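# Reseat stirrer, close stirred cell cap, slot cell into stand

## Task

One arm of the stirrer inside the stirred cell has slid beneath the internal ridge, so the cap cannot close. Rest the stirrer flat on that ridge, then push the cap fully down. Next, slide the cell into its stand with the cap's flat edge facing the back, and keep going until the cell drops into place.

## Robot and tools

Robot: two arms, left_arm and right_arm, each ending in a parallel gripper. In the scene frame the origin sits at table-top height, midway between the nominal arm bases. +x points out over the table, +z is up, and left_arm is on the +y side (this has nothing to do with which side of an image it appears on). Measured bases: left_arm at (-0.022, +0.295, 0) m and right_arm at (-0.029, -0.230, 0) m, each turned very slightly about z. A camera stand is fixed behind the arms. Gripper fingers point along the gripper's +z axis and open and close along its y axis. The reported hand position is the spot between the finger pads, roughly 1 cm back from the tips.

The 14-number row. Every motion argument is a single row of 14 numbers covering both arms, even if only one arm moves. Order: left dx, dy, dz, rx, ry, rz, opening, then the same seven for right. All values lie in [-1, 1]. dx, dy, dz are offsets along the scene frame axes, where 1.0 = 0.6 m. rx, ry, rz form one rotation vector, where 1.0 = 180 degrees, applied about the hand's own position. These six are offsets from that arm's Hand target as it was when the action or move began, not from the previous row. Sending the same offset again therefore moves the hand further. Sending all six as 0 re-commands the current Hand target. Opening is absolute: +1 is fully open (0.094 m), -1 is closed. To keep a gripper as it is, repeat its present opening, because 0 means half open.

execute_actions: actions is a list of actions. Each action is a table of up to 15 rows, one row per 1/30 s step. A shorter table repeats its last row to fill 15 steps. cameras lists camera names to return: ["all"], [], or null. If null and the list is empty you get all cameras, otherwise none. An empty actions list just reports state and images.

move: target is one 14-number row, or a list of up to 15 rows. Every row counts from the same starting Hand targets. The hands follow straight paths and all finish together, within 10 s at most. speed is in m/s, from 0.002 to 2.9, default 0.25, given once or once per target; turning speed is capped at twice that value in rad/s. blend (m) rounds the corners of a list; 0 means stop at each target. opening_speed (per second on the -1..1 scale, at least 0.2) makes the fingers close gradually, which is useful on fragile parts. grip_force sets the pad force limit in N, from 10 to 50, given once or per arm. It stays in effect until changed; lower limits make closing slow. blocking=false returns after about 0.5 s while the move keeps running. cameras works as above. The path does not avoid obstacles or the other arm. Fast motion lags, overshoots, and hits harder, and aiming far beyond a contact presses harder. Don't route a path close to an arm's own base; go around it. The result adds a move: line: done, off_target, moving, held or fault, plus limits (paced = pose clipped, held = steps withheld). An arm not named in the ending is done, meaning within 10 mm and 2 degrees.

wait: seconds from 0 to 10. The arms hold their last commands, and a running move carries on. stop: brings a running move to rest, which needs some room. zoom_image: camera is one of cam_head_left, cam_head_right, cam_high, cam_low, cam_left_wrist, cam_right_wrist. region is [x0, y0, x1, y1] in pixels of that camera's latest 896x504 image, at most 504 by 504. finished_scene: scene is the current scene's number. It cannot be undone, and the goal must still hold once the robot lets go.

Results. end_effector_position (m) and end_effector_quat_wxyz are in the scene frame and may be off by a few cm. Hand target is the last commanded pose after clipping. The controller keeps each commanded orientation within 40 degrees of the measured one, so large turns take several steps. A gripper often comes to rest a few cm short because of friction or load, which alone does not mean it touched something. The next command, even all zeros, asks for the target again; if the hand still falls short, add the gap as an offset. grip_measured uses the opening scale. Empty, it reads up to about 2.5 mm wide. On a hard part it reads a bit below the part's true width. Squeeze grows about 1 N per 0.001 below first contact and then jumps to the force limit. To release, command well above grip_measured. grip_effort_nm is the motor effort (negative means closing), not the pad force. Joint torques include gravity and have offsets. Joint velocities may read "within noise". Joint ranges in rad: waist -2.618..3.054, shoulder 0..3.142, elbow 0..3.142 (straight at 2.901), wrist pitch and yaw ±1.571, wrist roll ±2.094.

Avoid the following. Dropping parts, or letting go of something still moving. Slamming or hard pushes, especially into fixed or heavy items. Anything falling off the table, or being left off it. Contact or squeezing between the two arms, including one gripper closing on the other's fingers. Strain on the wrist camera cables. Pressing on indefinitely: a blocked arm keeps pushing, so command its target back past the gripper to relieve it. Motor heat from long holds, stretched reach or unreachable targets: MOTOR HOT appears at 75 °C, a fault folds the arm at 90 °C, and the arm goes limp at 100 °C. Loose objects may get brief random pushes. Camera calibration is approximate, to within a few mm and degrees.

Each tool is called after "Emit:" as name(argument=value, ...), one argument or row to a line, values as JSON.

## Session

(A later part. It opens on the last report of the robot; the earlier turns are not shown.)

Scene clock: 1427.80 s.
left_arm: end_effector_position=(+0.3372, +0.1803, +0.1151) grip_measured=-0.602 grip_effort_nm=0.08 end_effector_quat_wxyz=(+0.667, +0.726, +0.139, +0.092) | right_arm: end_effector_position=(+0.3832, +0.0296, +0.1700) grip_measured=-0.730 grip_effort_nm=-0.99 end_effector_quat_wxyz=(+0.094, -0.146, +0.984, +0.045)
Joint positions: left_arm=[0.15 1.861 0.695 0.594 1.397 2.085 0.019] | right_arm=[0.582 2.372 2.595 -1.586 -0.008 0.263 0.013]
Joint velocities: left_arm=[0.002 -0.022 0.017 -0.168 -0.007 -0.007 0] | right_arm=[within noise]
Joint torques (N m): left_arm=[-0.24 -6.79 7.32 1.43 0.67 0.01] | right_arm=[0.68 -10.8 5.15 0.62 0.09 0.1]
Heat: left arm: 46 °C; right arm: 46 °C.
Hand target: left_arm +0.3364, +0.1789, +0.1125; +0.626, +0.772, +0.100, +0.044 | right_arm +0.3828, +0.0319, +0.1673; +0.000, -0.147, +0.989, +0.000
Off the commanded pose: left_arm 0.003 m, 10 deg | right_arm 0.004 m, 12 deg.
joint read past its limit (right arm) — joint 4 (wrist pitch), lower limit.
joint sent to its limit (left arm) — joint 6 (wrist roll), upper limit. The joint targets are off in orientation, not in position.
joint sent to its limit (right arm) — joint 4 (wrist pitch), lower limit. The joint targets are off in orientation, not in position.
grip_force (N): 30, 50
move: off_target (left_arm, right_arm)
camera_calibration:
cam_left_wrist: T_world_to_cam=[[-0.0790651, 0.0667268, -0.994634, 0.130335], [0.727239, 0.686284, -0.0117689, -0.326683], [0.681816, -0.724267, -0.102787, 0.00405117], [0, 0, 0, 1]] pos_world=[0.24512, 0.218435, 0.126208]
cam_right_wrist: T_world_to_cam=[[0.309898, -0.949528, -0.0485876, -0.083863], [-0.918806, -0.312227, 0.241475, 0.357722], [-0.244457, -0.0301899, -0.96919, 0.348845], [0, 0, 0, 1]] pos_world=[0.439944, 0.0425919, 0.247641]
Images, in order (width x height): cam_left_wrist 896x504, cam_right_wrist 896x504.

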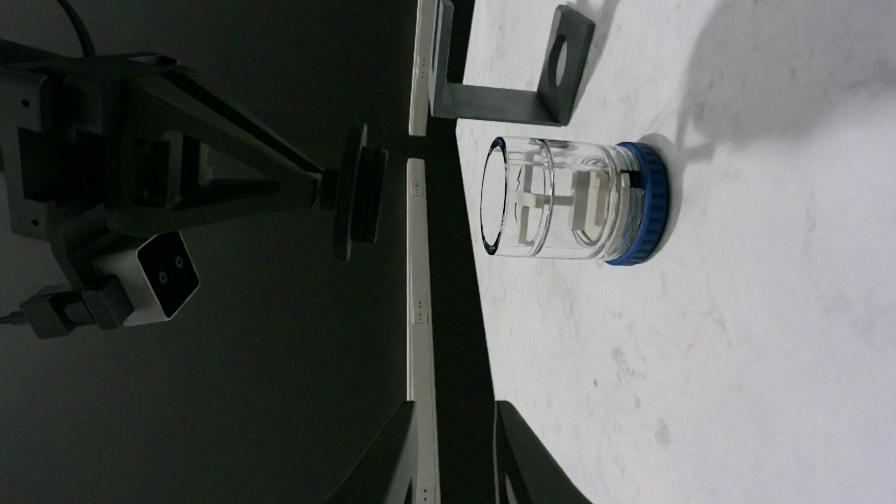

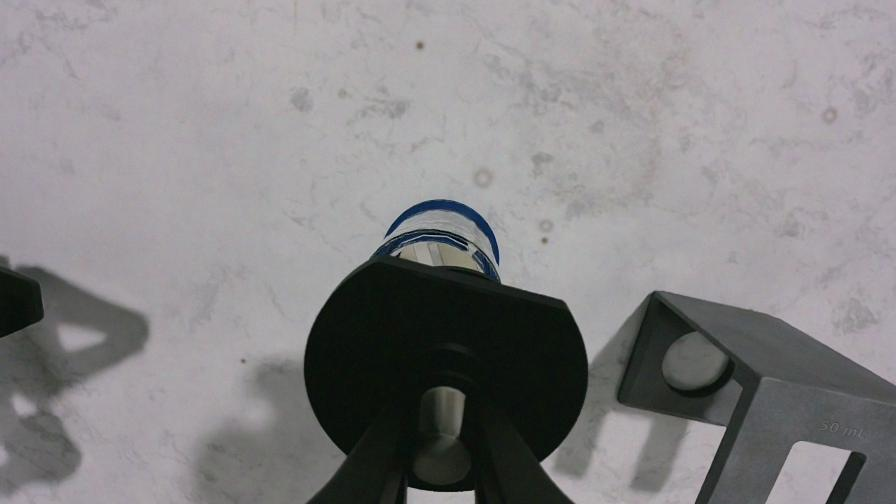

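Emit:
move(
  target=[0.0,0.0,0,0,0,0,-0.6,-0.007,0.011,-0.07,0,0,0,-0.88],
  cameras=["cam_right_wrist","cam_left_wrist"],
  speed=0.1,
)

Scene clock: 1445.50 s.
left_arm: end_effector_position=(+0.3372, +0.1803, +0.1152) grip_measured=-0.602 grip_effort_nm=0.07 end_effector_quat_wxyz=(+0.667, +0.726, +0.138, +0.093) | right_arm: end_effector_position=(+0.3796, +0.0365, +0.1272) grip_measured=-0.730 grip_effort_nm=-0.99 end_effector_quat_wxyz=(+0.049, -0.147, +0.988, +0.027)
Joint positions: left_arm=[0.15 1.861 0.695 0.595 1.397 2.085 0.019] | right_arm=[0.598 2.456 2.582 -1.586 -0.008 0.278 0.013]
Joint torques (N m): left_arm=[-0.23 -6.76 7.31 1.43 0.66 0.01] | right_arm=[0.65 -11.41 5.16 0.49 0.07 0.08]
Heat: left arm: 46 °C; right arm: 45 °C.
Hand target: left_arm +0.3364, +0.1789, +0.1125; +0.626, +0.772, +0.100, +0.044 | right_arm +0.3786, +0.0385, +0.1253; +0.000, -0.147, +0.989, +0.000
Off the commanded pose: left_arm 0.003 m, 10 deg | right_arm 0.003 m, 6 deg.
joint read past its limit (right arm) — joint 4 (wrist pitch), lower limit.
joint sent to its limit (left arm) — joint 6 (wrist roll), upper limit. The joint targets are off in orientation, not in position.
joint sent to its limit (right arm) — joint 4 (wrist pitch), lower limit. The joint targets are off in orientation, not in position.
grip_force (N): 30, 50
move: off_target (left_arm, right_arm)
camera_calibration:
cam_left_wrist: T_world_to_cam=[[-0.0783589, 0.0668467, -0.994682, 0.130149], [0.727285, 0.686245, -0.0111755, -0.326833], [0.681848, -0.724292, -0.10239, 0.00393088], [0, 0, 0, 1]] pos_world=[0.245219, 0.218435, 0.126206]
cam_right_wrist: T_world_to_cam=[[0.307647, -0.951117, -0.0270144, -0.0800439], [-0.89459, -0.298801, 0.332304, 0.345561], [-0.324132, -0.0780653, -0.942786, 0.335358], [0, 0, 0, 1]] pos_world=[0.442461, 0.0533027, 0.199177]
Images, in order (width x height): cam_left_wrist 896x504, cam_right_wrist 896x504.

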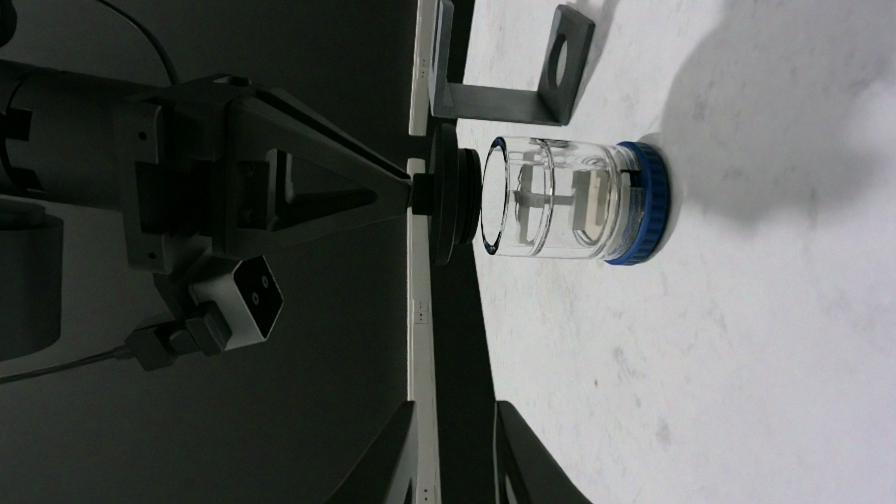

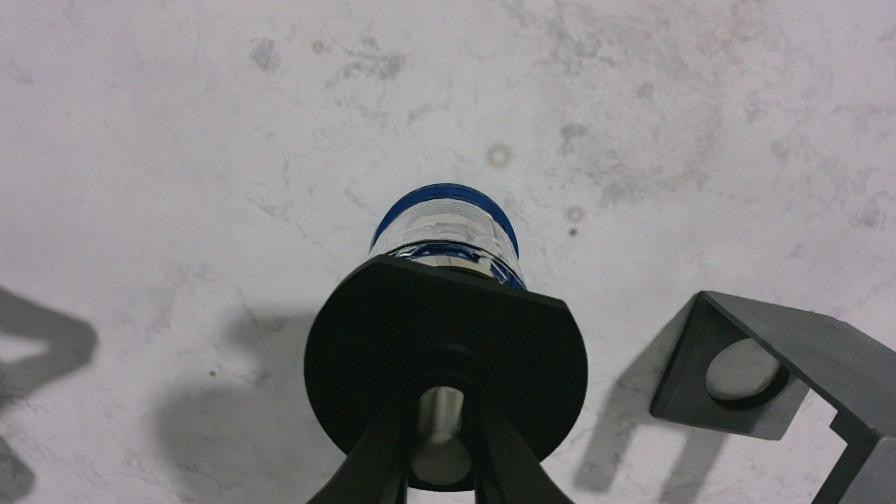

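Emit:
move(
  target=[0.0,0.0,0,0,0,0,-0.6,0.003,0.002,-0.016,0,0,0,-0.88],
  cameras=["cam_right_wrist","cam_left_wrist"],
  speed=0.04,
)

Emit:
zoom_image(
  camera="cam_left_wrist",
  region=[390, 80, 690, 300],
)

Scene clock: 1460.10 s.
left_arm: end_effector_position=(+0.3372, +0.1803, +0.1152) grip_measured=-0.602 grip_effort_nm=0.07 end_effector_quat_wxyz=(+0.667, +0.726, +0.138, +0.093) | right_arm: end_effector_position=(+0.3793, +0.0368, +0.1162) grip_measured=-0.730 grip_effort_nm=-0.99 end_effector_quat_wxyz=(+0.038, -0.147, +0.988, +0.022)
Joint positions: left_arm=[0.15 1.861 0.695 0.595 1.397 2.085 0.019] | right_arm=[0.599 2.479 2.582 -1.586 -0.008 0.279 0.013]
Joint torques (N m): left_arm=[-0.27 -6.82 7.34 1.42 0.67 0] | right_arm=[0.7 -11.44 6.24 0.42 0.08 0.07]
Heat: left arm: 45 °C; right arm: 46 °C.
Hand target: left_arm +0.3364, +0.1789, +0.1125; +0.626, +0.772, +0.100, +0.044 | right_arm +0.3803, +0.0397, +0.1157; +0.000, -0.147, +0.989, +0.000
Off the commanded pose: left_arm 0.003 m, 10 deg | right_arm 0.003 m, 5 deg.
joint read past its limit (right arm) — joint 4 (wrist pitch), lower limit.
joint sent to its limit (left arm) — joint 6 (wrist roll), upper limit. The joint targets are off in orientation, not in position.
joint sent to its limit (right arm) — joint 4 (wrist pitch), lower limit. The joint targets are off in orientation, not in position.
grip_force (N): 30, 50
move: off_target (left_arm, right_arm)
camera_calibration:
cam_left_wrist: T_world_to_cam=[[-0.0783589, 0.0668467, -0.994682, 0.130149], [0.727285, 0.686245, -0.0111755, -0.326833], [0.681848, -0.724292, -0.10239, 0.00393088], [0, 0, 0, 1]] pos_world=[0.245219, 0.218435, 0.126206]
cam_right_wrist: T_world_to_cam=[[0.307541, -0.951307, -0.0208374, -0.0807064], [-0.887547, -0.294686, 0.354146, 0.343765], [-0.343042, -0.0904203, -0.934958, 0.33155], [0, 0, 0, 1]] pos_world=[0.443664, 0.054505, 0.186561]
Images, in order (width x height): cam_left_wrist 896x504, cam_right_wrist 896x504.

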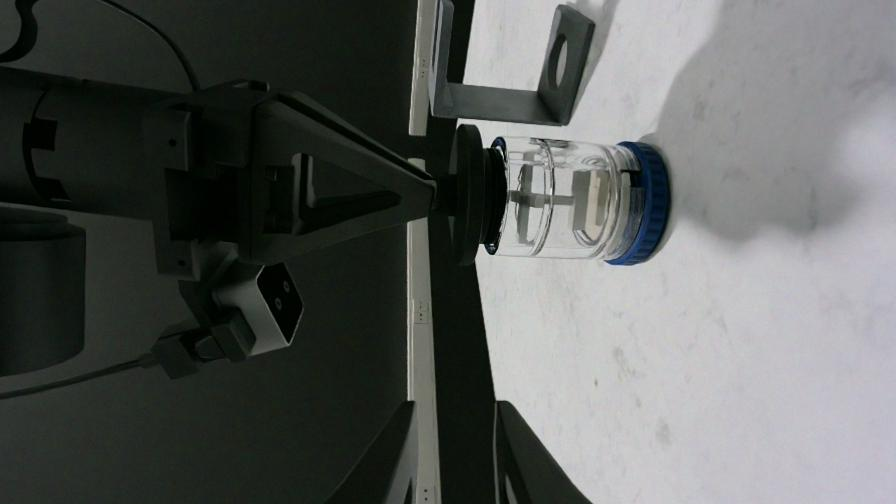

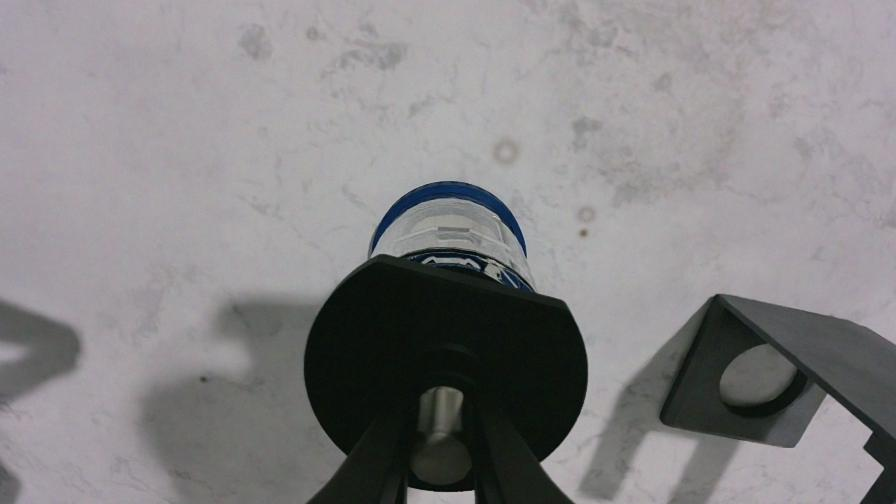

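Scaled by 1.680 from the camera's 896x504 image, which has a finer 1280x720 frame.

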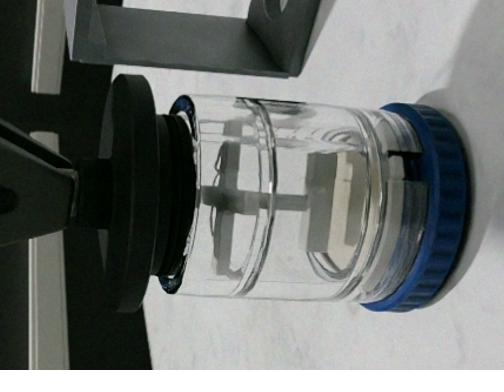

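Emit:
move(
  target=[0.0,0.0,0,0,0,0,-0.6,0.0,0.0,-0.018,0,0,0,-0.88],
  cameras=["cam_right_wrist","cam_left_wrist"],
  speed=0.04,
)

Emit:
zoom_image(
  camera="cam_left_wrist",
  region=[390, 80, 690, 300],
)

Scene clock: 1467.57 s.
left_arm: end_effector_position=(+0.3372, +0.1803, +0.1152) grip_measured=-0.602 grip_effort_nm=0.07 end_effector_quat_wxyz=(+0.667, +0.726, +0.138, +0.093) | right_arm: end_effector_position=(+0.3793, +0.0368, +0.1121) grip_measured=-0.730 grip_effort_nm=-0.99 end_effector_quat_wxyz=(+0.034, -0.147, +0.988, +0.020)
Joint positions: left_arm=[0.15 1.861 0.695 0.595 1.397 2.085 0.019] | right_arm=[0.599 2.488 2.582 -1.586 -0.008 0.279 0.013]
Joint torques (N m): left_arm=[-0.25 -6.78 7.35 1.44 0.67 0.01] | right_arm=[0.73 -10.35 6.2 0.42 0.08 0.05]
Heat: left arm: 45 °C; right arm: 46 °C.
Hand target: left_arm +0.3364, +0.1789, +0.1125; +0.626, +0.772, +0.100, +0.044 | right_arm +0.3803, +0.0397, +0.1049; +0.000, -0.147, +0.989, +0.000
Off the commanded pose: left_arm 0.003 m, 10 deg | right_arm 0.008 m, 5 deg.
joint read past its limit (right arm) — joint 4 (wrist pitch), lower limit.
joint sent to its limit (left arm) — joint 6 (wrist roll), upper limit. The joint targets are off in orientation, not in position.
joint sent to its limit (right arm) — joint 4 (wrist pitch), lower limit. The joint targets are off in orientation, not in position.
grip_force (N): 30, 50
move: off_target (left_arm, right_arm)
camera_calibration:
cam_left_wrist: T_world_to_cam=[[-0.0783589, 0.0668467, -0.994682, 0.130149], [0.727285, 0.686245, -0.0111755, -0.326833], [0.681848, -0.724292, -0.10239, 0.00393088], [0, 0, 0, 1]] pos_world=[0.245219, 0.218435, 0.126206]
cam_right_wrist: T_world_to_cam=[[0.307357, -0.951414, -0.0185174, -0.0810048], [-0.884923, -0.292924, 0.362086, 0.343223], [-0.349918, -0.0949031, -0.931961, 0.330197], [0, 0, 0, 1]] pos_world=[0.444165, 0.0548058, 0.181955]
Images, in order (width x height): cam_left_wrist 896x504, cam_right_wrist 896x504.

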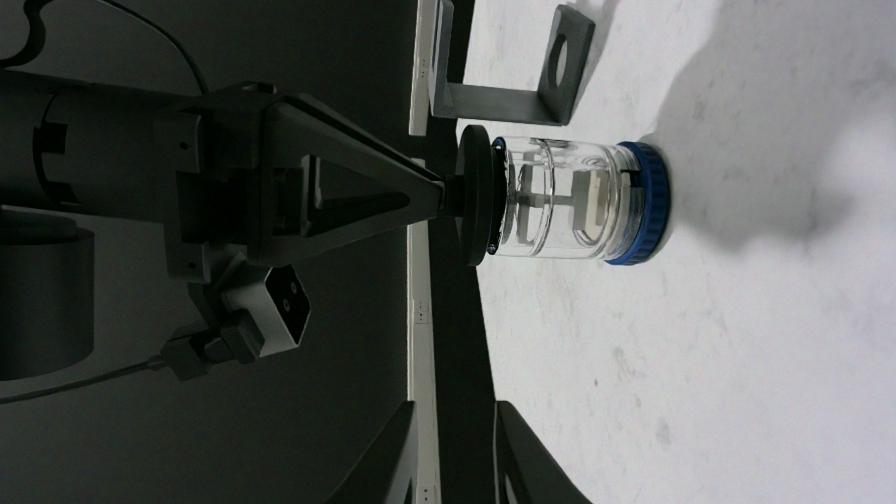

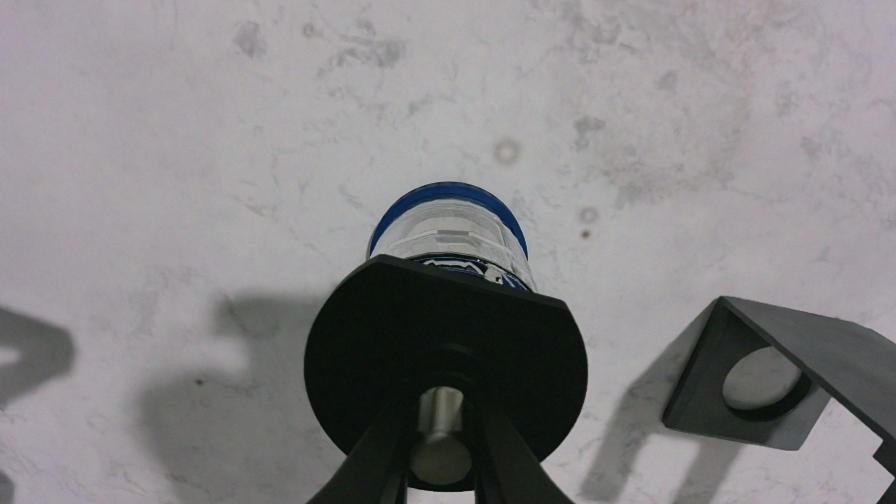

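Scaled by 1.680 from the camera's 896x504 image, which has a finer 1280x720 frame.

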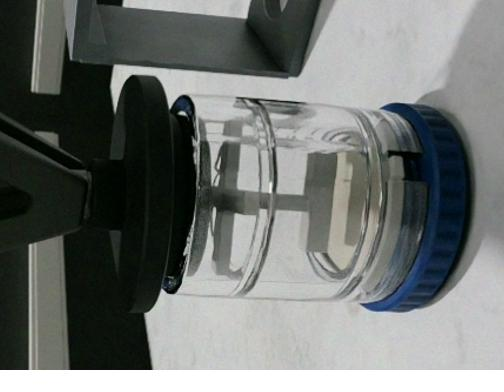

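Emit:
move(
  target=[0.0,0.0,0,0,0,0,-0.6,0.0,0.0,-0.025,0,0,0,-0.88],
  cameras=["cam_right_wrist","cam_left_wrist"],
  speed=0.04,
)

Emit:
zoom_image(
  camera="cam_left_wrist",
  region=[390, 80, 690, 300],
)

Scene clock: 1472.97 s.
left_arm: end_effector_position=(+0.3372, +0.1803, +0.1152) grip_measured=-0.602 grip_effort_nm=0.07 end_effector_quat_wxyz=(+0.667, +0.726, +0.138, +0.093) | right_arm: end_effector_position=(+0.3797, +0.0370, +0.1100) grip_measured=-0.730 grip_effort_nm=-0.99 end_effector_quat_wxyz=(+0.033, -0.147, +0.988, +0.019)
Joint positions: left_arm=[0.15 1.861 0.695 0.595 1.397 2.085 0.019] | right_arm=[0.599 2.495 2.587 -1.588 -0.008 0.279 0.013]
Joint torques (N m): left_arm=[-0.21 -6.76 7.32 1.45 0.67 0.01] | right_arm=[0.66 -8.54 5.93 0.4 0.11 0.07]
Heat: left arm: 45 °C; right arm: 45 °C.
Hand target: left_arm +0.3364, +0.1789, +0.1125; +0.626, +0.772, +0.100, +0.044 | right_arm +0.3804, +0.0397, +0.0899; +0.000, -0.147, +0.989, +0.000
Off the commanded pose: left_arm 0.003 m, 10 deg | right_arm 0.020 m, 4 deg.
joint read past its limit (right arm) — joint 4 (wrist pitch), lower limit.
joint sent to its limit (left arm) — joint 6 (wrist roll), upper limit. The joint targets are off in orientation, not in position.
joint sent to its limit (right arm) — joint 4 (wrist pitch), lower limit. The joint targets still meet the commanded pose.
grip_force (N): 30, 50
move: off_target (left_arm, right_arm)
camera_calibration:
cam_left_wrist: T_world_to_cam=[[-0.0783589, 0.0668467, -0.994682, 0.130149], [0.727285, 0.686245, -0.0111755, -0.326833], [0.681848, -0.724292, -0.10239, 0.00393088], [0, 0, 0, 1]] pos_world=[0.245219, 0.218435, 0.126206]
cam_right_wrist: T_world_to_cam=[[0.307277, -0.951456, -0.0176654, -0.0809666], [-0.883876, -0.292232, 0.365189, 0.343644], [-0.352624, -0.0966003, -0.930766, 0.329382], [0, 0, 0, 1]] pos_world=[0.444765, 0.0552061, 0.179652]
Images, in order (width x height): cam_left_wrist 896x504, cam_right_wrist 896x504.

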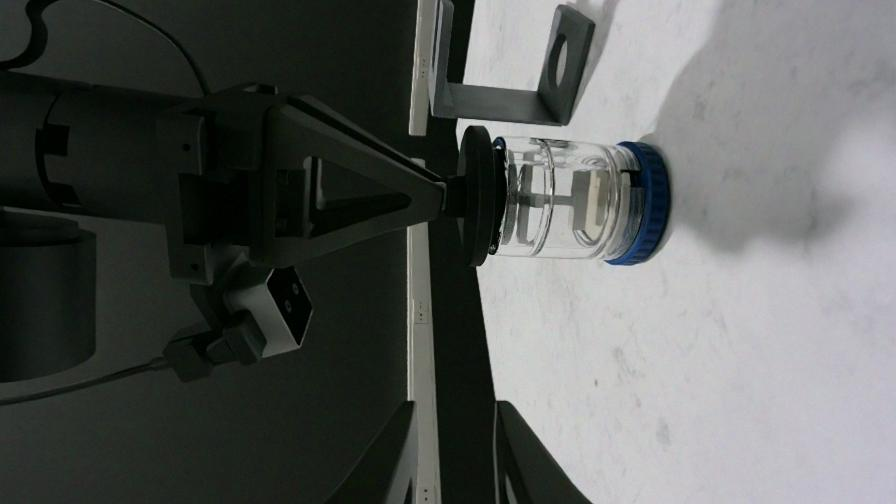

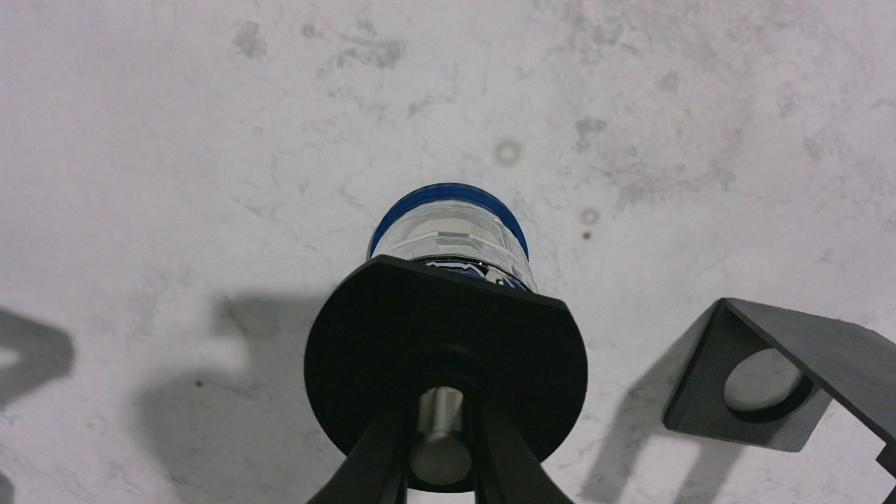

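Scaled by 1.680 from the camera's 896x504 image, which has a finer 1280x720 frame.

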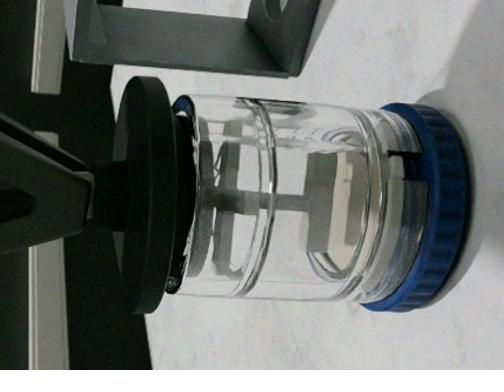

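Emit:
move(
  target=[0.0,0.0,0,0,0,0,-0.6,-0.001,-0.002,-0.03,0,0,0,-0.88],
  cameras=["cam_left_wrist"],
  speed=0.06,
)

Emit:
zoom_image(
  camera="cam_left_wrist",
  region=[390, 80, 690, 300],
)

Scene clock: 1479.97 s.
left_arm: end_effector_position=(+0.3372, +0.1803, +0.1152) grip_measured=-0.602 grip_effort_nm=0.07 end_effector_quat_wxyz=(+0.667, +0.726, +0.138, +0.093) | right_arm: end_effector_position=(+0.3801, +0.0374, +0.1036) grip_measured=-0.730 grip_effort_nm=-0.99 end_effector_quat_wxyz=(+0.027, -0.147, +0.989, +0.017)
Joint positions: left_arm=[0.15 1.861 0.695 0.595 1.397 2.085 0.019] | right_arm=[0.599 2.514 2.597 -1.591 -0.009 0.279 0.013]
Joint torques (N m): left_arm=[-0.29 -6.79 7.32 1.44 0.67 0] | right_arm=[0.53 -7.3 5.03 0.45 0.09 0.08]
Heat: left arm: 45 °C; right arm: 45 °C.
Hand target: left_arm +0.3364, +0.1789, +0.1125; +0.626, +0.772, +0.100, +0.044 | right_arm +0.3798, +0.0386, +0.0719; +0.000, -0.147, +0.989, +0.000
Off the commanded pose: left_arm 0.003 m, 10 deg | right_arm 0.032 m, 4 deg.
joint read past its limit (right arm) — joint 4 (wrist pitch), lower limit.
joint sent to its limit (left arm) — joint 6 (wrist roll), upper limit. The joint targets are off in orientation, not in position.
joint sent to its limit (right arm) — joint 4 (wrist pitch), lower limit. The joint targets still meet the commanded pose.
grip_force (N): 30, 50
move: off_target (left_arm, right_arm)
camera_calibration:
cam_left_wrist: T_world_to_cam=[[-0.0783589, 0.0668467, -0.994682, 0.130149], [0.727285, 0.686245, -0.0111755, -0.326833], [0.681848, -0.724292, -0.10239, 0.00393088], [0, 0, 0, 1]] pos_world=[0.245219, 0.218435, 0.126206]
Images, in order (width x height): cam_left_wrist 896x504.

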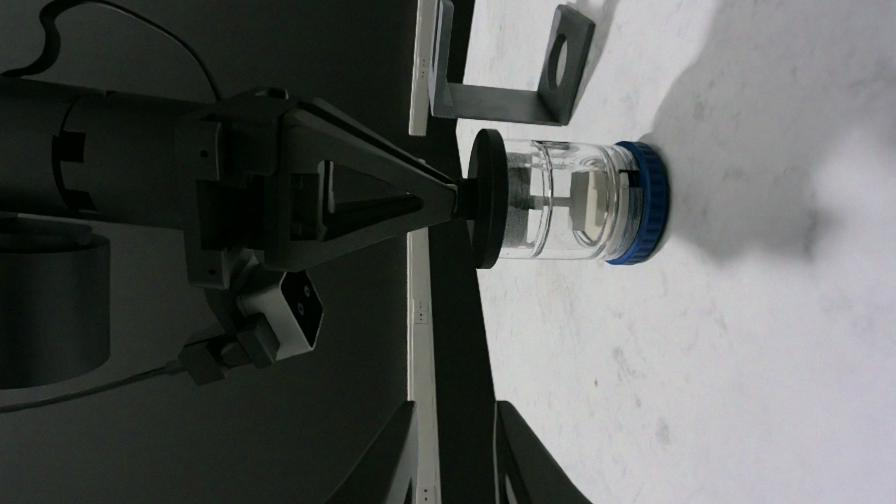

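Scaled by 1.680 from the camera's 896x504 image, which has a finer 1280x720 frame.

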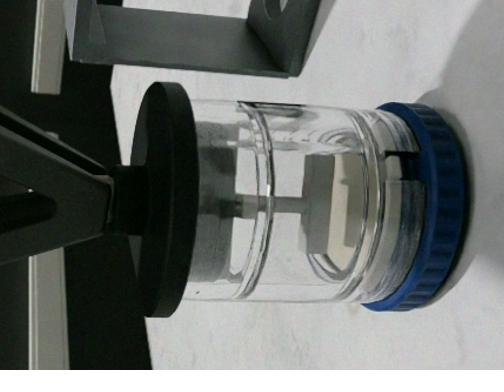

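Emit:
move(
  target=[0.0,0.0,0,0,0,0,-0.6,0.0,0.0,-0.02,0,0,0,-0.88],
  cameras=["cam_left_wrist"],
  speed=0.06,
)

Emit:
zoom_image(
  camera="cam_left_wrist",
  region=[430, 100, 600, 290],
)

Scene clock: 1487.80 s.
left_arm: end_effector_position=(+0.3372, +0.1803, +0.1152) grip_measured=-0.602 grip_effort_nm=0.07 end_effector_quat_wxyz=(+0.667, +0.726, +0.138, +0.093) | right_arm: end_effector_position=(+0.3796, +0.0371, +0.1020) grip_measured=-0.730 grip_effort_nm=-0.99 end_effector_quat_wxyz=(+0.030, -0.147, +0.989, +0.018)
Joint positions: left_arm=[0.15 1.861 0.695 0.595 1.397 2.085 0.019] | right_arm=[0.599 2.484 2.533 -1.551 -0.009 0.279 0.013]
Joint torques (N m): left_arm=[-0.28 -6.78 7.3 1.45 0.67 0.01] | right_arm=[0.49 -7.25 1.81 0.77 0.08 0.08]
Heat: left arm: 44 °C; right arm: 44 °C.
Hand target: left_arm +0.3364, +0.1789, +0.1125; +0.626, +0.772, +0.100, +0.044 | right_arm +0.3798, +0.0386, +0.0600; +0.000, -0.147, +0.989, +0.000
Off the commanded pose: left_arm 0.003 m, 10 deg | right_arm 0.042 m, 4 deg.
joint sent to its limit (left arm) — joint 6 (wrist roll), upper limit. The joint targets are off in orientation, not in position.
grip_force (N): 30, 50
move: off_target (left_arm, right_arm)
camera_calibration:
cam_left_wrist: T_world_to_cam=[[-0.0783589, 0.0668467, -0.994682, 0.130149], [0.727285, 0.686245, -0.0111755, -0.326833], [0.681848, -0.724292, -0.10239, 0.00393088], [0, 0, 0, 1]] pos_world=[0.245219, 0.218435, 0.126206]
Images, in order (width x height): cam_left_wrist 896x504.

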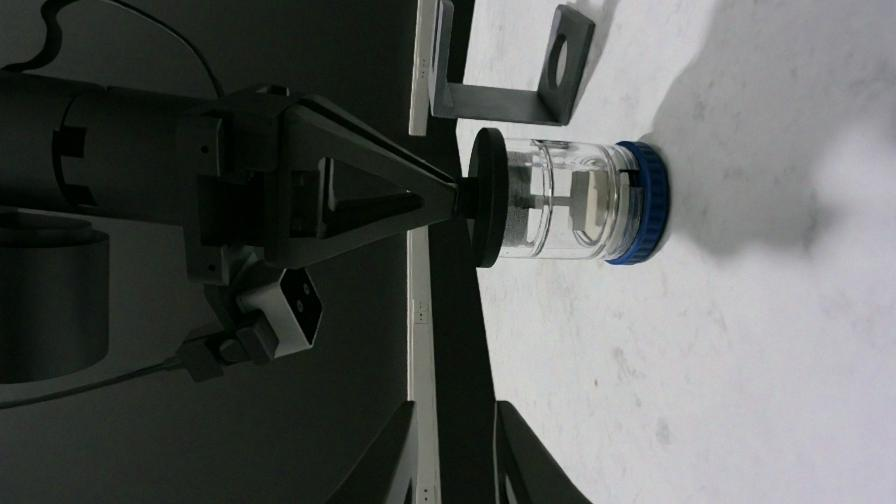

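Scaled by 2.653 from the camera's 896x504 image, which has a finer 1280x720 frame.

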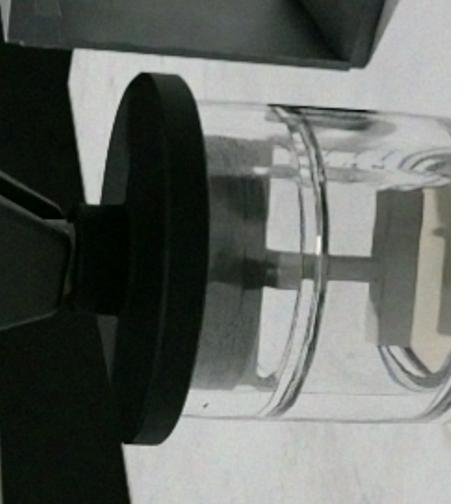

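Emit:
move(
  target=[0.0,0.0,0,0,0,0,-0.6,0.0,-0.003,0.055,0,0,0,-0.88],
  speed=0.1,
)

Emit:
move(
  target=[0.0,0.0,0,0,0,0,-0.6,0,0,0,0,0,0,-0.3],
  cameras=["cam_left_wrist","cam_right_wrist"],
  speed=0.1,
)

Emit:
zoom_image(
  camera="cam_left_wrist",
  region=[430, 100, 600, 290],
)

Scene clock: 1494.90 s.
left_arm: end_effector_position=(+0.3372, +0.1803, +0.1152) grip_measured=-0.602 grip_effort_nm=0.08 end_effector_quat_wxyz=(+0.667, +0.726, +0.138, +0.093) | right_arm: end_effector_position=(+0.3797, +0.0371, +0.1044) grip_measured=-0.730 grip_effort_nm=-0.99 end_effector_quat_wxyz=(+0.028, -0.147, +0.989, +0.018)
Joint positions: left_arm=[0.15 1.861 0.695 0.595 1.397 2.085 0.019] | right_arm=[0.599 2.501 2.576 -1.579 -0.009 0.279 0.013]
Joint torques (N m): left_arm=[-0.24 -6.78 7.34 1.43 0.67 0] | right_arm=[0.27 -9.87 5.94 0.36 0.05 0.06]
Heat: left arm: 44 °C; right arm: 43 °C.
Hand target: left_arm +0.3364, +0.1789, +0.1125; +0.626, +0.772, +0.100, +0.044 | right_arm +0.3798, +0.0368, +0.0929; +0.000, -0.147, +0.989, +0.000
Off the commanded pose: left_arm 0.003 m, 10 deg | right_arm 0.011 m, 4 deg.
joint sent to its limit (left arm) — joint 6 (wrist roll), upper limit. The joint targets are off in orientation, not in position.
joint sent to its limit (right arm) — joint 4 (wrist pitch), lower limit. The joint targets still meet the commanded pose.
grip_force (N): 30, 50
move: off_target (left_arm, right_arm)

Scene clock: 1495.40 s.
left_arm: end_effector_position=(+0.3372, +0.1803, +0.1152) grip_measured=-0.602 grip_effort_nm=0.07 end_effector_quat_wxyz=(+0.667, +0.726, +0.138, +0.093) | right_arm: end_effector_position=(+0.3788, +0.0363, +0.0945) grip_measured=-0.303 grip_effort_nm=0.20 end_effector_quat_wxyz=(+0.017, -0.147, +0.989, +0.012)
Joint positions: left_arm=[0.15 1.861 0.695 0.595 1.397 2.085 0.019] | right_arm=[0.599 2.522 2.576 -1.583 -0.008 0.279 0.033]
Joint torques (N m): left_arm=[-0.25 -6.76 7.34 1.45 0.68 0.01] | right_arm=[0.2 -11.41 5.91 0.3 0.1 0.05]
Heat: left arm: 44 °C; right arm: 43 °C.
Hand target: left_arm +0.3364, +0.1789, +0.1125; +0.626, +0.772, +0.100, +0.044 | right_arm +0.3798, +0.0367, +0.0930; +0.000, -0.147, +0.989, +0.000
Off the commanded pose: left_arm 0.003 m, 10 deg | right_arm 0.002 m, 2 deg.
joint sent to its limit (left arm) — joint 6 (wrist roll), upper limit. The joint targets are off in orientation, not in position.
joint sent to its limit (right arm) — joint 4 (wrist pitch), lower limit. The joint targets still meet the commanded pose.
grip_force (N): 30, 50
move: off_target (left_arm)
camera_calibration:
cam_left_wrist: T_world_to_cam=[[-0.0783589, 0.0668467, -0.994682, 0.130149], [0.727285, 0.686245, -0.0111755, -0.326833], [0.681848, -0.724292, -0.10239, 0.00393088], [0, 0, 0, 1]] pos_world=[0.245219, 0.218435, 0.126206]
cam_right_wrist: T_world_to_cam=[[0.306517, -0.951829, -0.00832693, -0.0822625], [-0.87342, -0.284723, 0.395057, 0.341235], [-0.378397, -0.113819, -0.918619, 0.32377], [0, 0, 0, 1]] pos_world=[0.44577, 0.0557085, 0.161929]
Images, in order (width x height): cam_left_wrist 896x504, cam_right_wrist 896x504.

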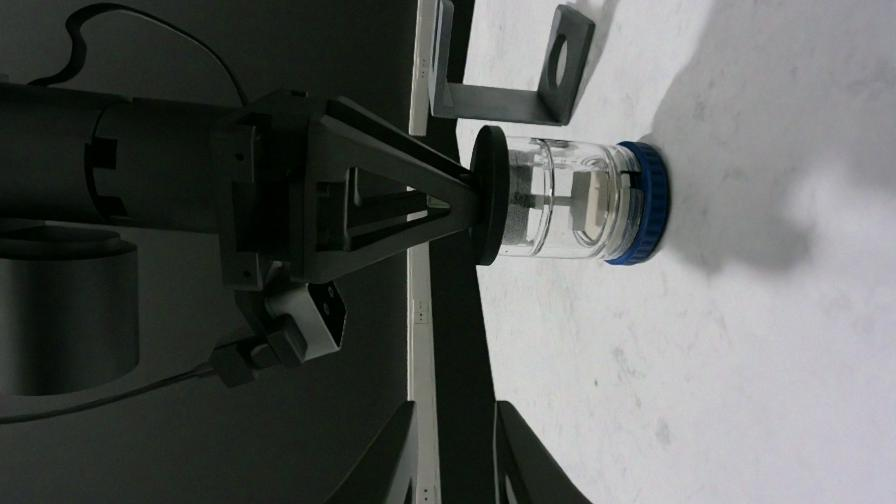

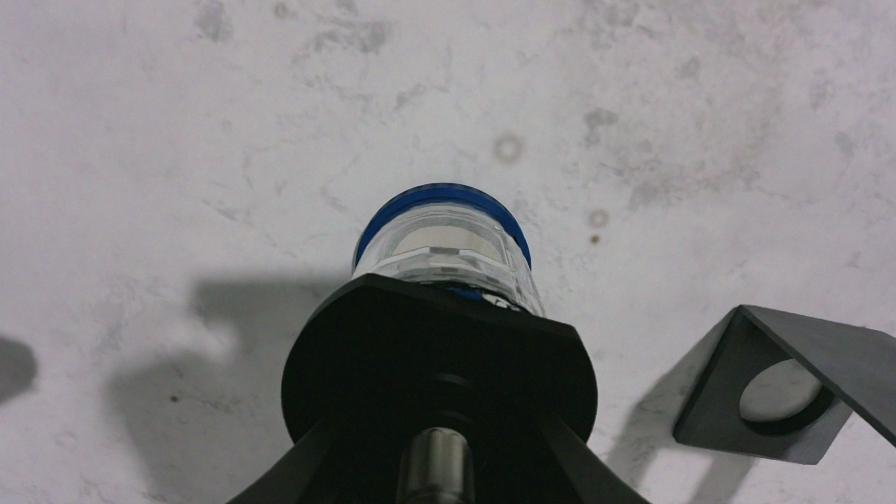

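Scaled by 2.653 from the camera's 896x504 image, which has a finer 1280x720 frame.

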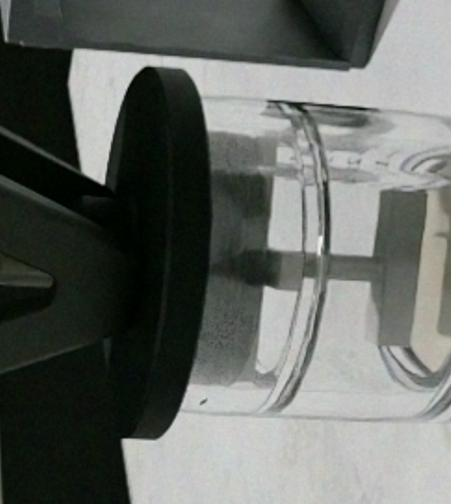

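Emit:
move(
  target=[
    [0.0,0.0,0,0,0,0,-0.6,0,0,0,0,0,0,-0.8],
    [0.0,0.0,0,0,0,0,-0.6,0,0,-0.055,0,0,0,-0.8],
  ],
  cameras=["cam_left_wrist","cam_right_wrist"],
  speed=0.1,
)

Emit:
zoom_image(
  camera="cam_left_wrist",
  region=[430, 100, 600, 290],
)

Scene clock: 1503.33 s.
left_arm: end_effector_position=(+0.3372, +0.1803, +0.1152) grip_measured=-0.602 grip_effort_nm=0.07 end_effector_quat_wxyz=(+0.667, +0.726, +0.138, +0.093) | right_arm: end_effector_position=(+0.3786, +0.0361, +0.0911) grip_measured=-0.594 grip_effort_nm=-0.99 end_effector_quat_wxyz=(+0.019, -0.147, +0.989, +0.013)
Joint positions: left_arm=[0.15 1.861 0.695 0.595 1.397 2.085 0.019] | right_arm=[0.599 2.503 2.524 -1.548 -0.008 0.279 0.019]
Joint torques (N m): left_arm=[-0.27 -6.79 7.34 1.45 0.66 0] | right_arm=[0.18 -8.62 2.32 0.73 0.06 0.04]
Heat: left arm: 44 °C; right arm: 44 °C.
Hand target: left_arm +0.3364, +0.1789, +0.1125; +0.626, +0.772, +0.100, +0.044 | right_arm +0.3797, +0.0367, +0.0599; +0.000, -0.147, +0.989, +0.000
Off the commanded pose: left_arm 0.003 m, 10 deg | right_arm 0.031 m, 3 deg.
joint sent to its limit (left arm) — joint 6 (wrist roll), upper limit. The joint targets are off in orientation, not in position.
grip_force (N): 30, 50
move: off_target (left_arm, right_arm)
camera_calibration:
cam_left_wrist: T_world_to_cam=[[-0.0783589, 0.0668467, -0.994682, 0.130149], [0.727285, 0.686245, -0.0111755, -0.326833], [0.681848, -0.724292, -0.10239, 0.00393088], [0, 0, 0, 1]] pos_world=[0.245219, 0.218435, 0.126206]
cam_right_wrist: T_world_to_cam=[[0.306606, -0.951794, -0.00899991, -0.0822916], [-0.874294, -0.285353, 0.392662, 0.342896], [-0.376302, -0.112524, -0.919639, 0.319814], [0, 0, 0, 1]] pos_world=[0.445369, 0.0555084, 0.158731]
Images, in order (width x height): cam_left_wrist 896x504, cam_right_wrist 896x504.

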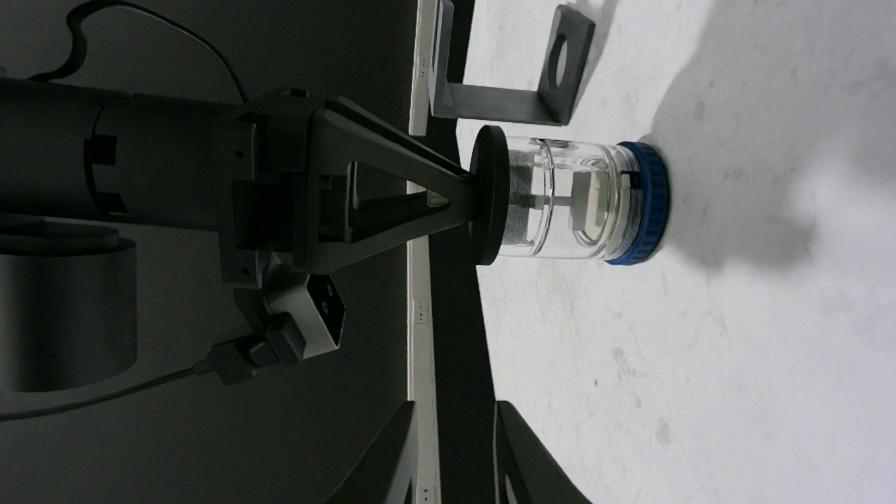

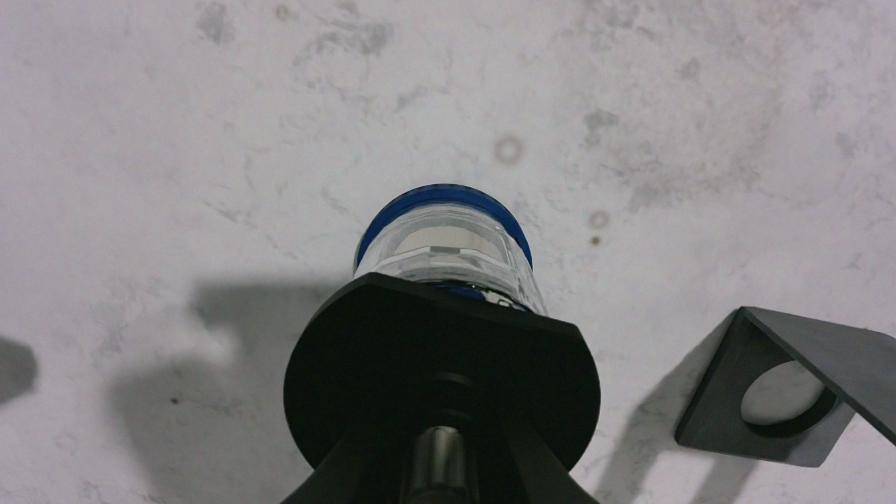

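Scaled by 2.653 from the camera's 896x504 image, which has a finer 1280x720 frame.

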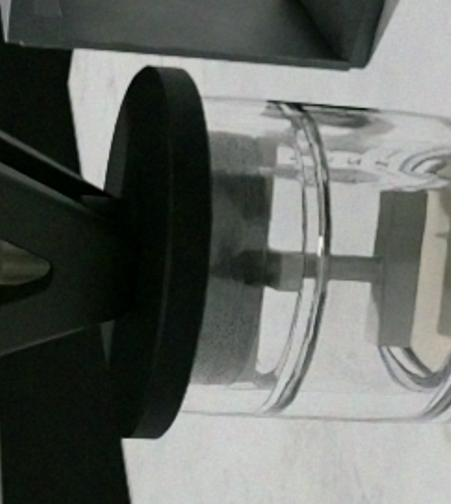

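Emit:
move(
  target=[0.0,0.0,0,0,0,0,-0.6,0.0,0,0.055,0,0,0,-0.8],
  speed=0.1,
)

Emit:
move(
  target=[
    [0.0,0.0,0,0,0,0,-0.6,0,0,0,0,0,0,-0.1],
    [0.0,0.0,0,0,0,0,-0.6,0,0,0.1,0,0,0,-0.1],
    [0.0,0.0,0,0,0,0,-0.6,-0.1,-0.06,0.16,0,0,0,-0.1],
  ],
  cameras=["cam_left_wrist","cam_right_wrist","cam_low"],
  speed=0.1,
)

Emit:
zoom_image(
  camera="cam_left_wrist",
  region=[430, 100, 730, 300],
)

Scene clock: 1514.33 s.
left_arm: end_effector_position=(+0.3372, +0.1803, +0.1152) grip_measured=-0.602 grip_effort_nm=0.07 end_effector_quat_wxyz=(+0.667, +0.726, +0.138, +0.093) | right_arm: end_effector_position=(+0.3786, +0.0362, +0.0935) grip_measured=-0.594 grip_effort_nm=-0.99 end_effector_quat_wxyz=(+0.017, -0.147, +0.989, +0.012)
Joint positions: left_arm=[0.15 1.861 0.695 0.595 1.397 2.085 0.019] | right_arm=[0.599 2.52 2.568 -1.578 -0.008 0.279 0.019]
Joint torques (N m): left_arm=[-0.25 -6.82 7.32 1.43 0.67 0.01] | right_arm=[0.29 -11.34 6.64 0.27 0.08 0.04]
Heat: left arm: 43 °C; right arm: 43 °C.
Hand target: left_arm +0.3364, +0.1789, +0.1125; +0.626, +0.772, +0.100, +0.044 | right_arm +0.3797, +0.0367, +0.0929; +0.000, -0.147, +0.989, +0.000
Off the commanded pose: left_arm 0.003 m, 10 deg | right_arm 0.001 m, 2 deg.
joint sent to its limit (left arm) — joint 6 (wrist roll), upper limit. The joint targets are off in orientation, not in position.
joint sent to its limit (right arm) — joint 4 (wrist pitch), lower limit. The joint targets still meet the commanded pose.
grip_force (N): 30, 50
move: off_target (left_arm)

Scene clock: 1517.47 s.
left_arm: end_effector_position=(+0.3372, +0.1803, +0.1152) grip_measured=-0.602 grip_effort_nm=0.07 end_effector_quat_wxyz=(+0.667, +0.726, +0.138, +0.093) | right_arm: end_effector_position=(+0.3234, +0.0006, +0.1754) grip_measured=-0.103 grip_effort_nm=0.20 end_effector_quat_wxyz=(+0.037, -0.146, +0.988, +0.021)
Joint positions: left_arm=[0.15 1.861 0.695 0.595 1.397 2.085 0.019] | right_arm=[0.599 2.139 2.238 -1.586 -0.008 0.28 0.042]
Joint torques (N m): left_arm=[-0.27 -6.75 7.35 1.44 0.65 0] | right_arm=[0.88 -12.55 4.96 0.39 0.08 0.08]
Heat: left arm: 43 °C; right arm: 44 °C.
Hand target: left_arm +0.3364, +0.1789, +0.1125; +0.626, +0.772, +0.100, +0.044 | right_arm +0.3198, +0.0007, +0.1889; +0.000, -0.147, +0.989, +0.000
Off the commanded pose: left_arm 0.003 m, 10 deg | right_arm 0.014 m, 5 deg.
joint read past its limit (right arm) — joint 4 (wrist pitch), lower limit.
joint sent to its limit (left arm) — joint 6 (wrist roll), upper limit. The joint targets are off in orientation, not in position.
joint sent to its limit (right arm) — joint 4 (wrist pitch), lower limit. The joint targets are off in orientation, not in position.
grip_force (N): 30, 50
move: off_target (left_arm, right_arm)
camera_calibration:
cam_left_wrist: T_world_to_cam=[[-0.0783589, 0.0668467, -0.994682, 0.130149], [0.727285, 0.686245, -0.0111755, -0.326833], [0.681848, -0.724292, -0.10239, 0.00393088], [0, 0, 0, 1]] pos_world=[0.245219, 0.218435, 0.126206]
cam_right_wrist: T_world_to_cam=[[0.306351, -0.951716, -0.0196583, -0.0964792], [-0.886912, -0.29287, 0.357233, 0.261671], [-0.345741, -0.0920034, -0.933808, 0.365099], [0, 0, 0, 1]] pos_world=[0.387865, 0.0184049, 0.245558]
Images, in order (width x height): cam_low 896x504, cam_left_wrist 896x504, cam_right_wrist 896x504.

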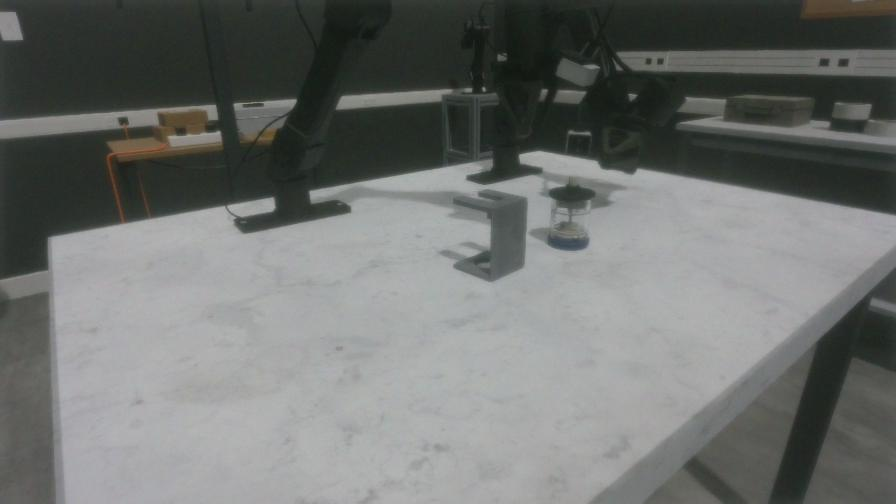

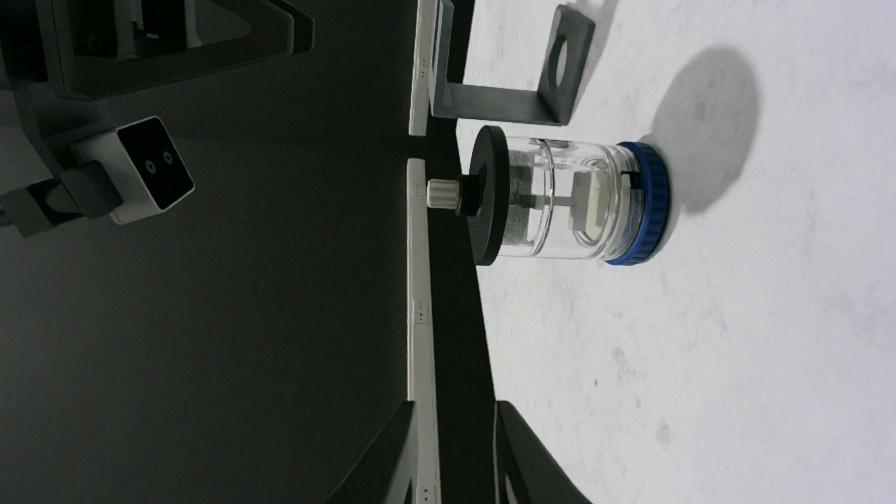

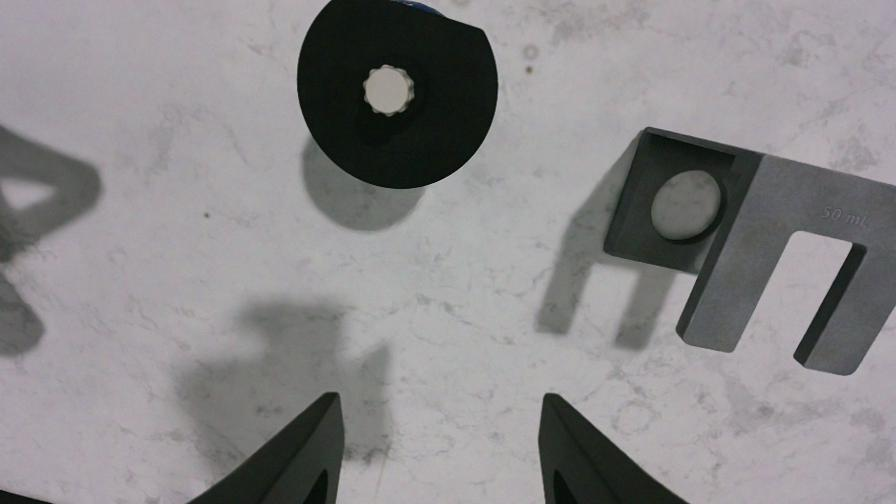

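Scaled by 1.680 from the camera's 896x504 image, which has a finer 1280x720 frame.

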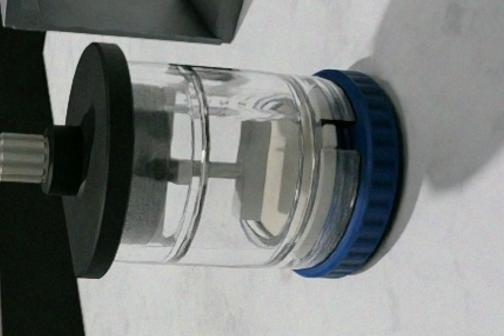

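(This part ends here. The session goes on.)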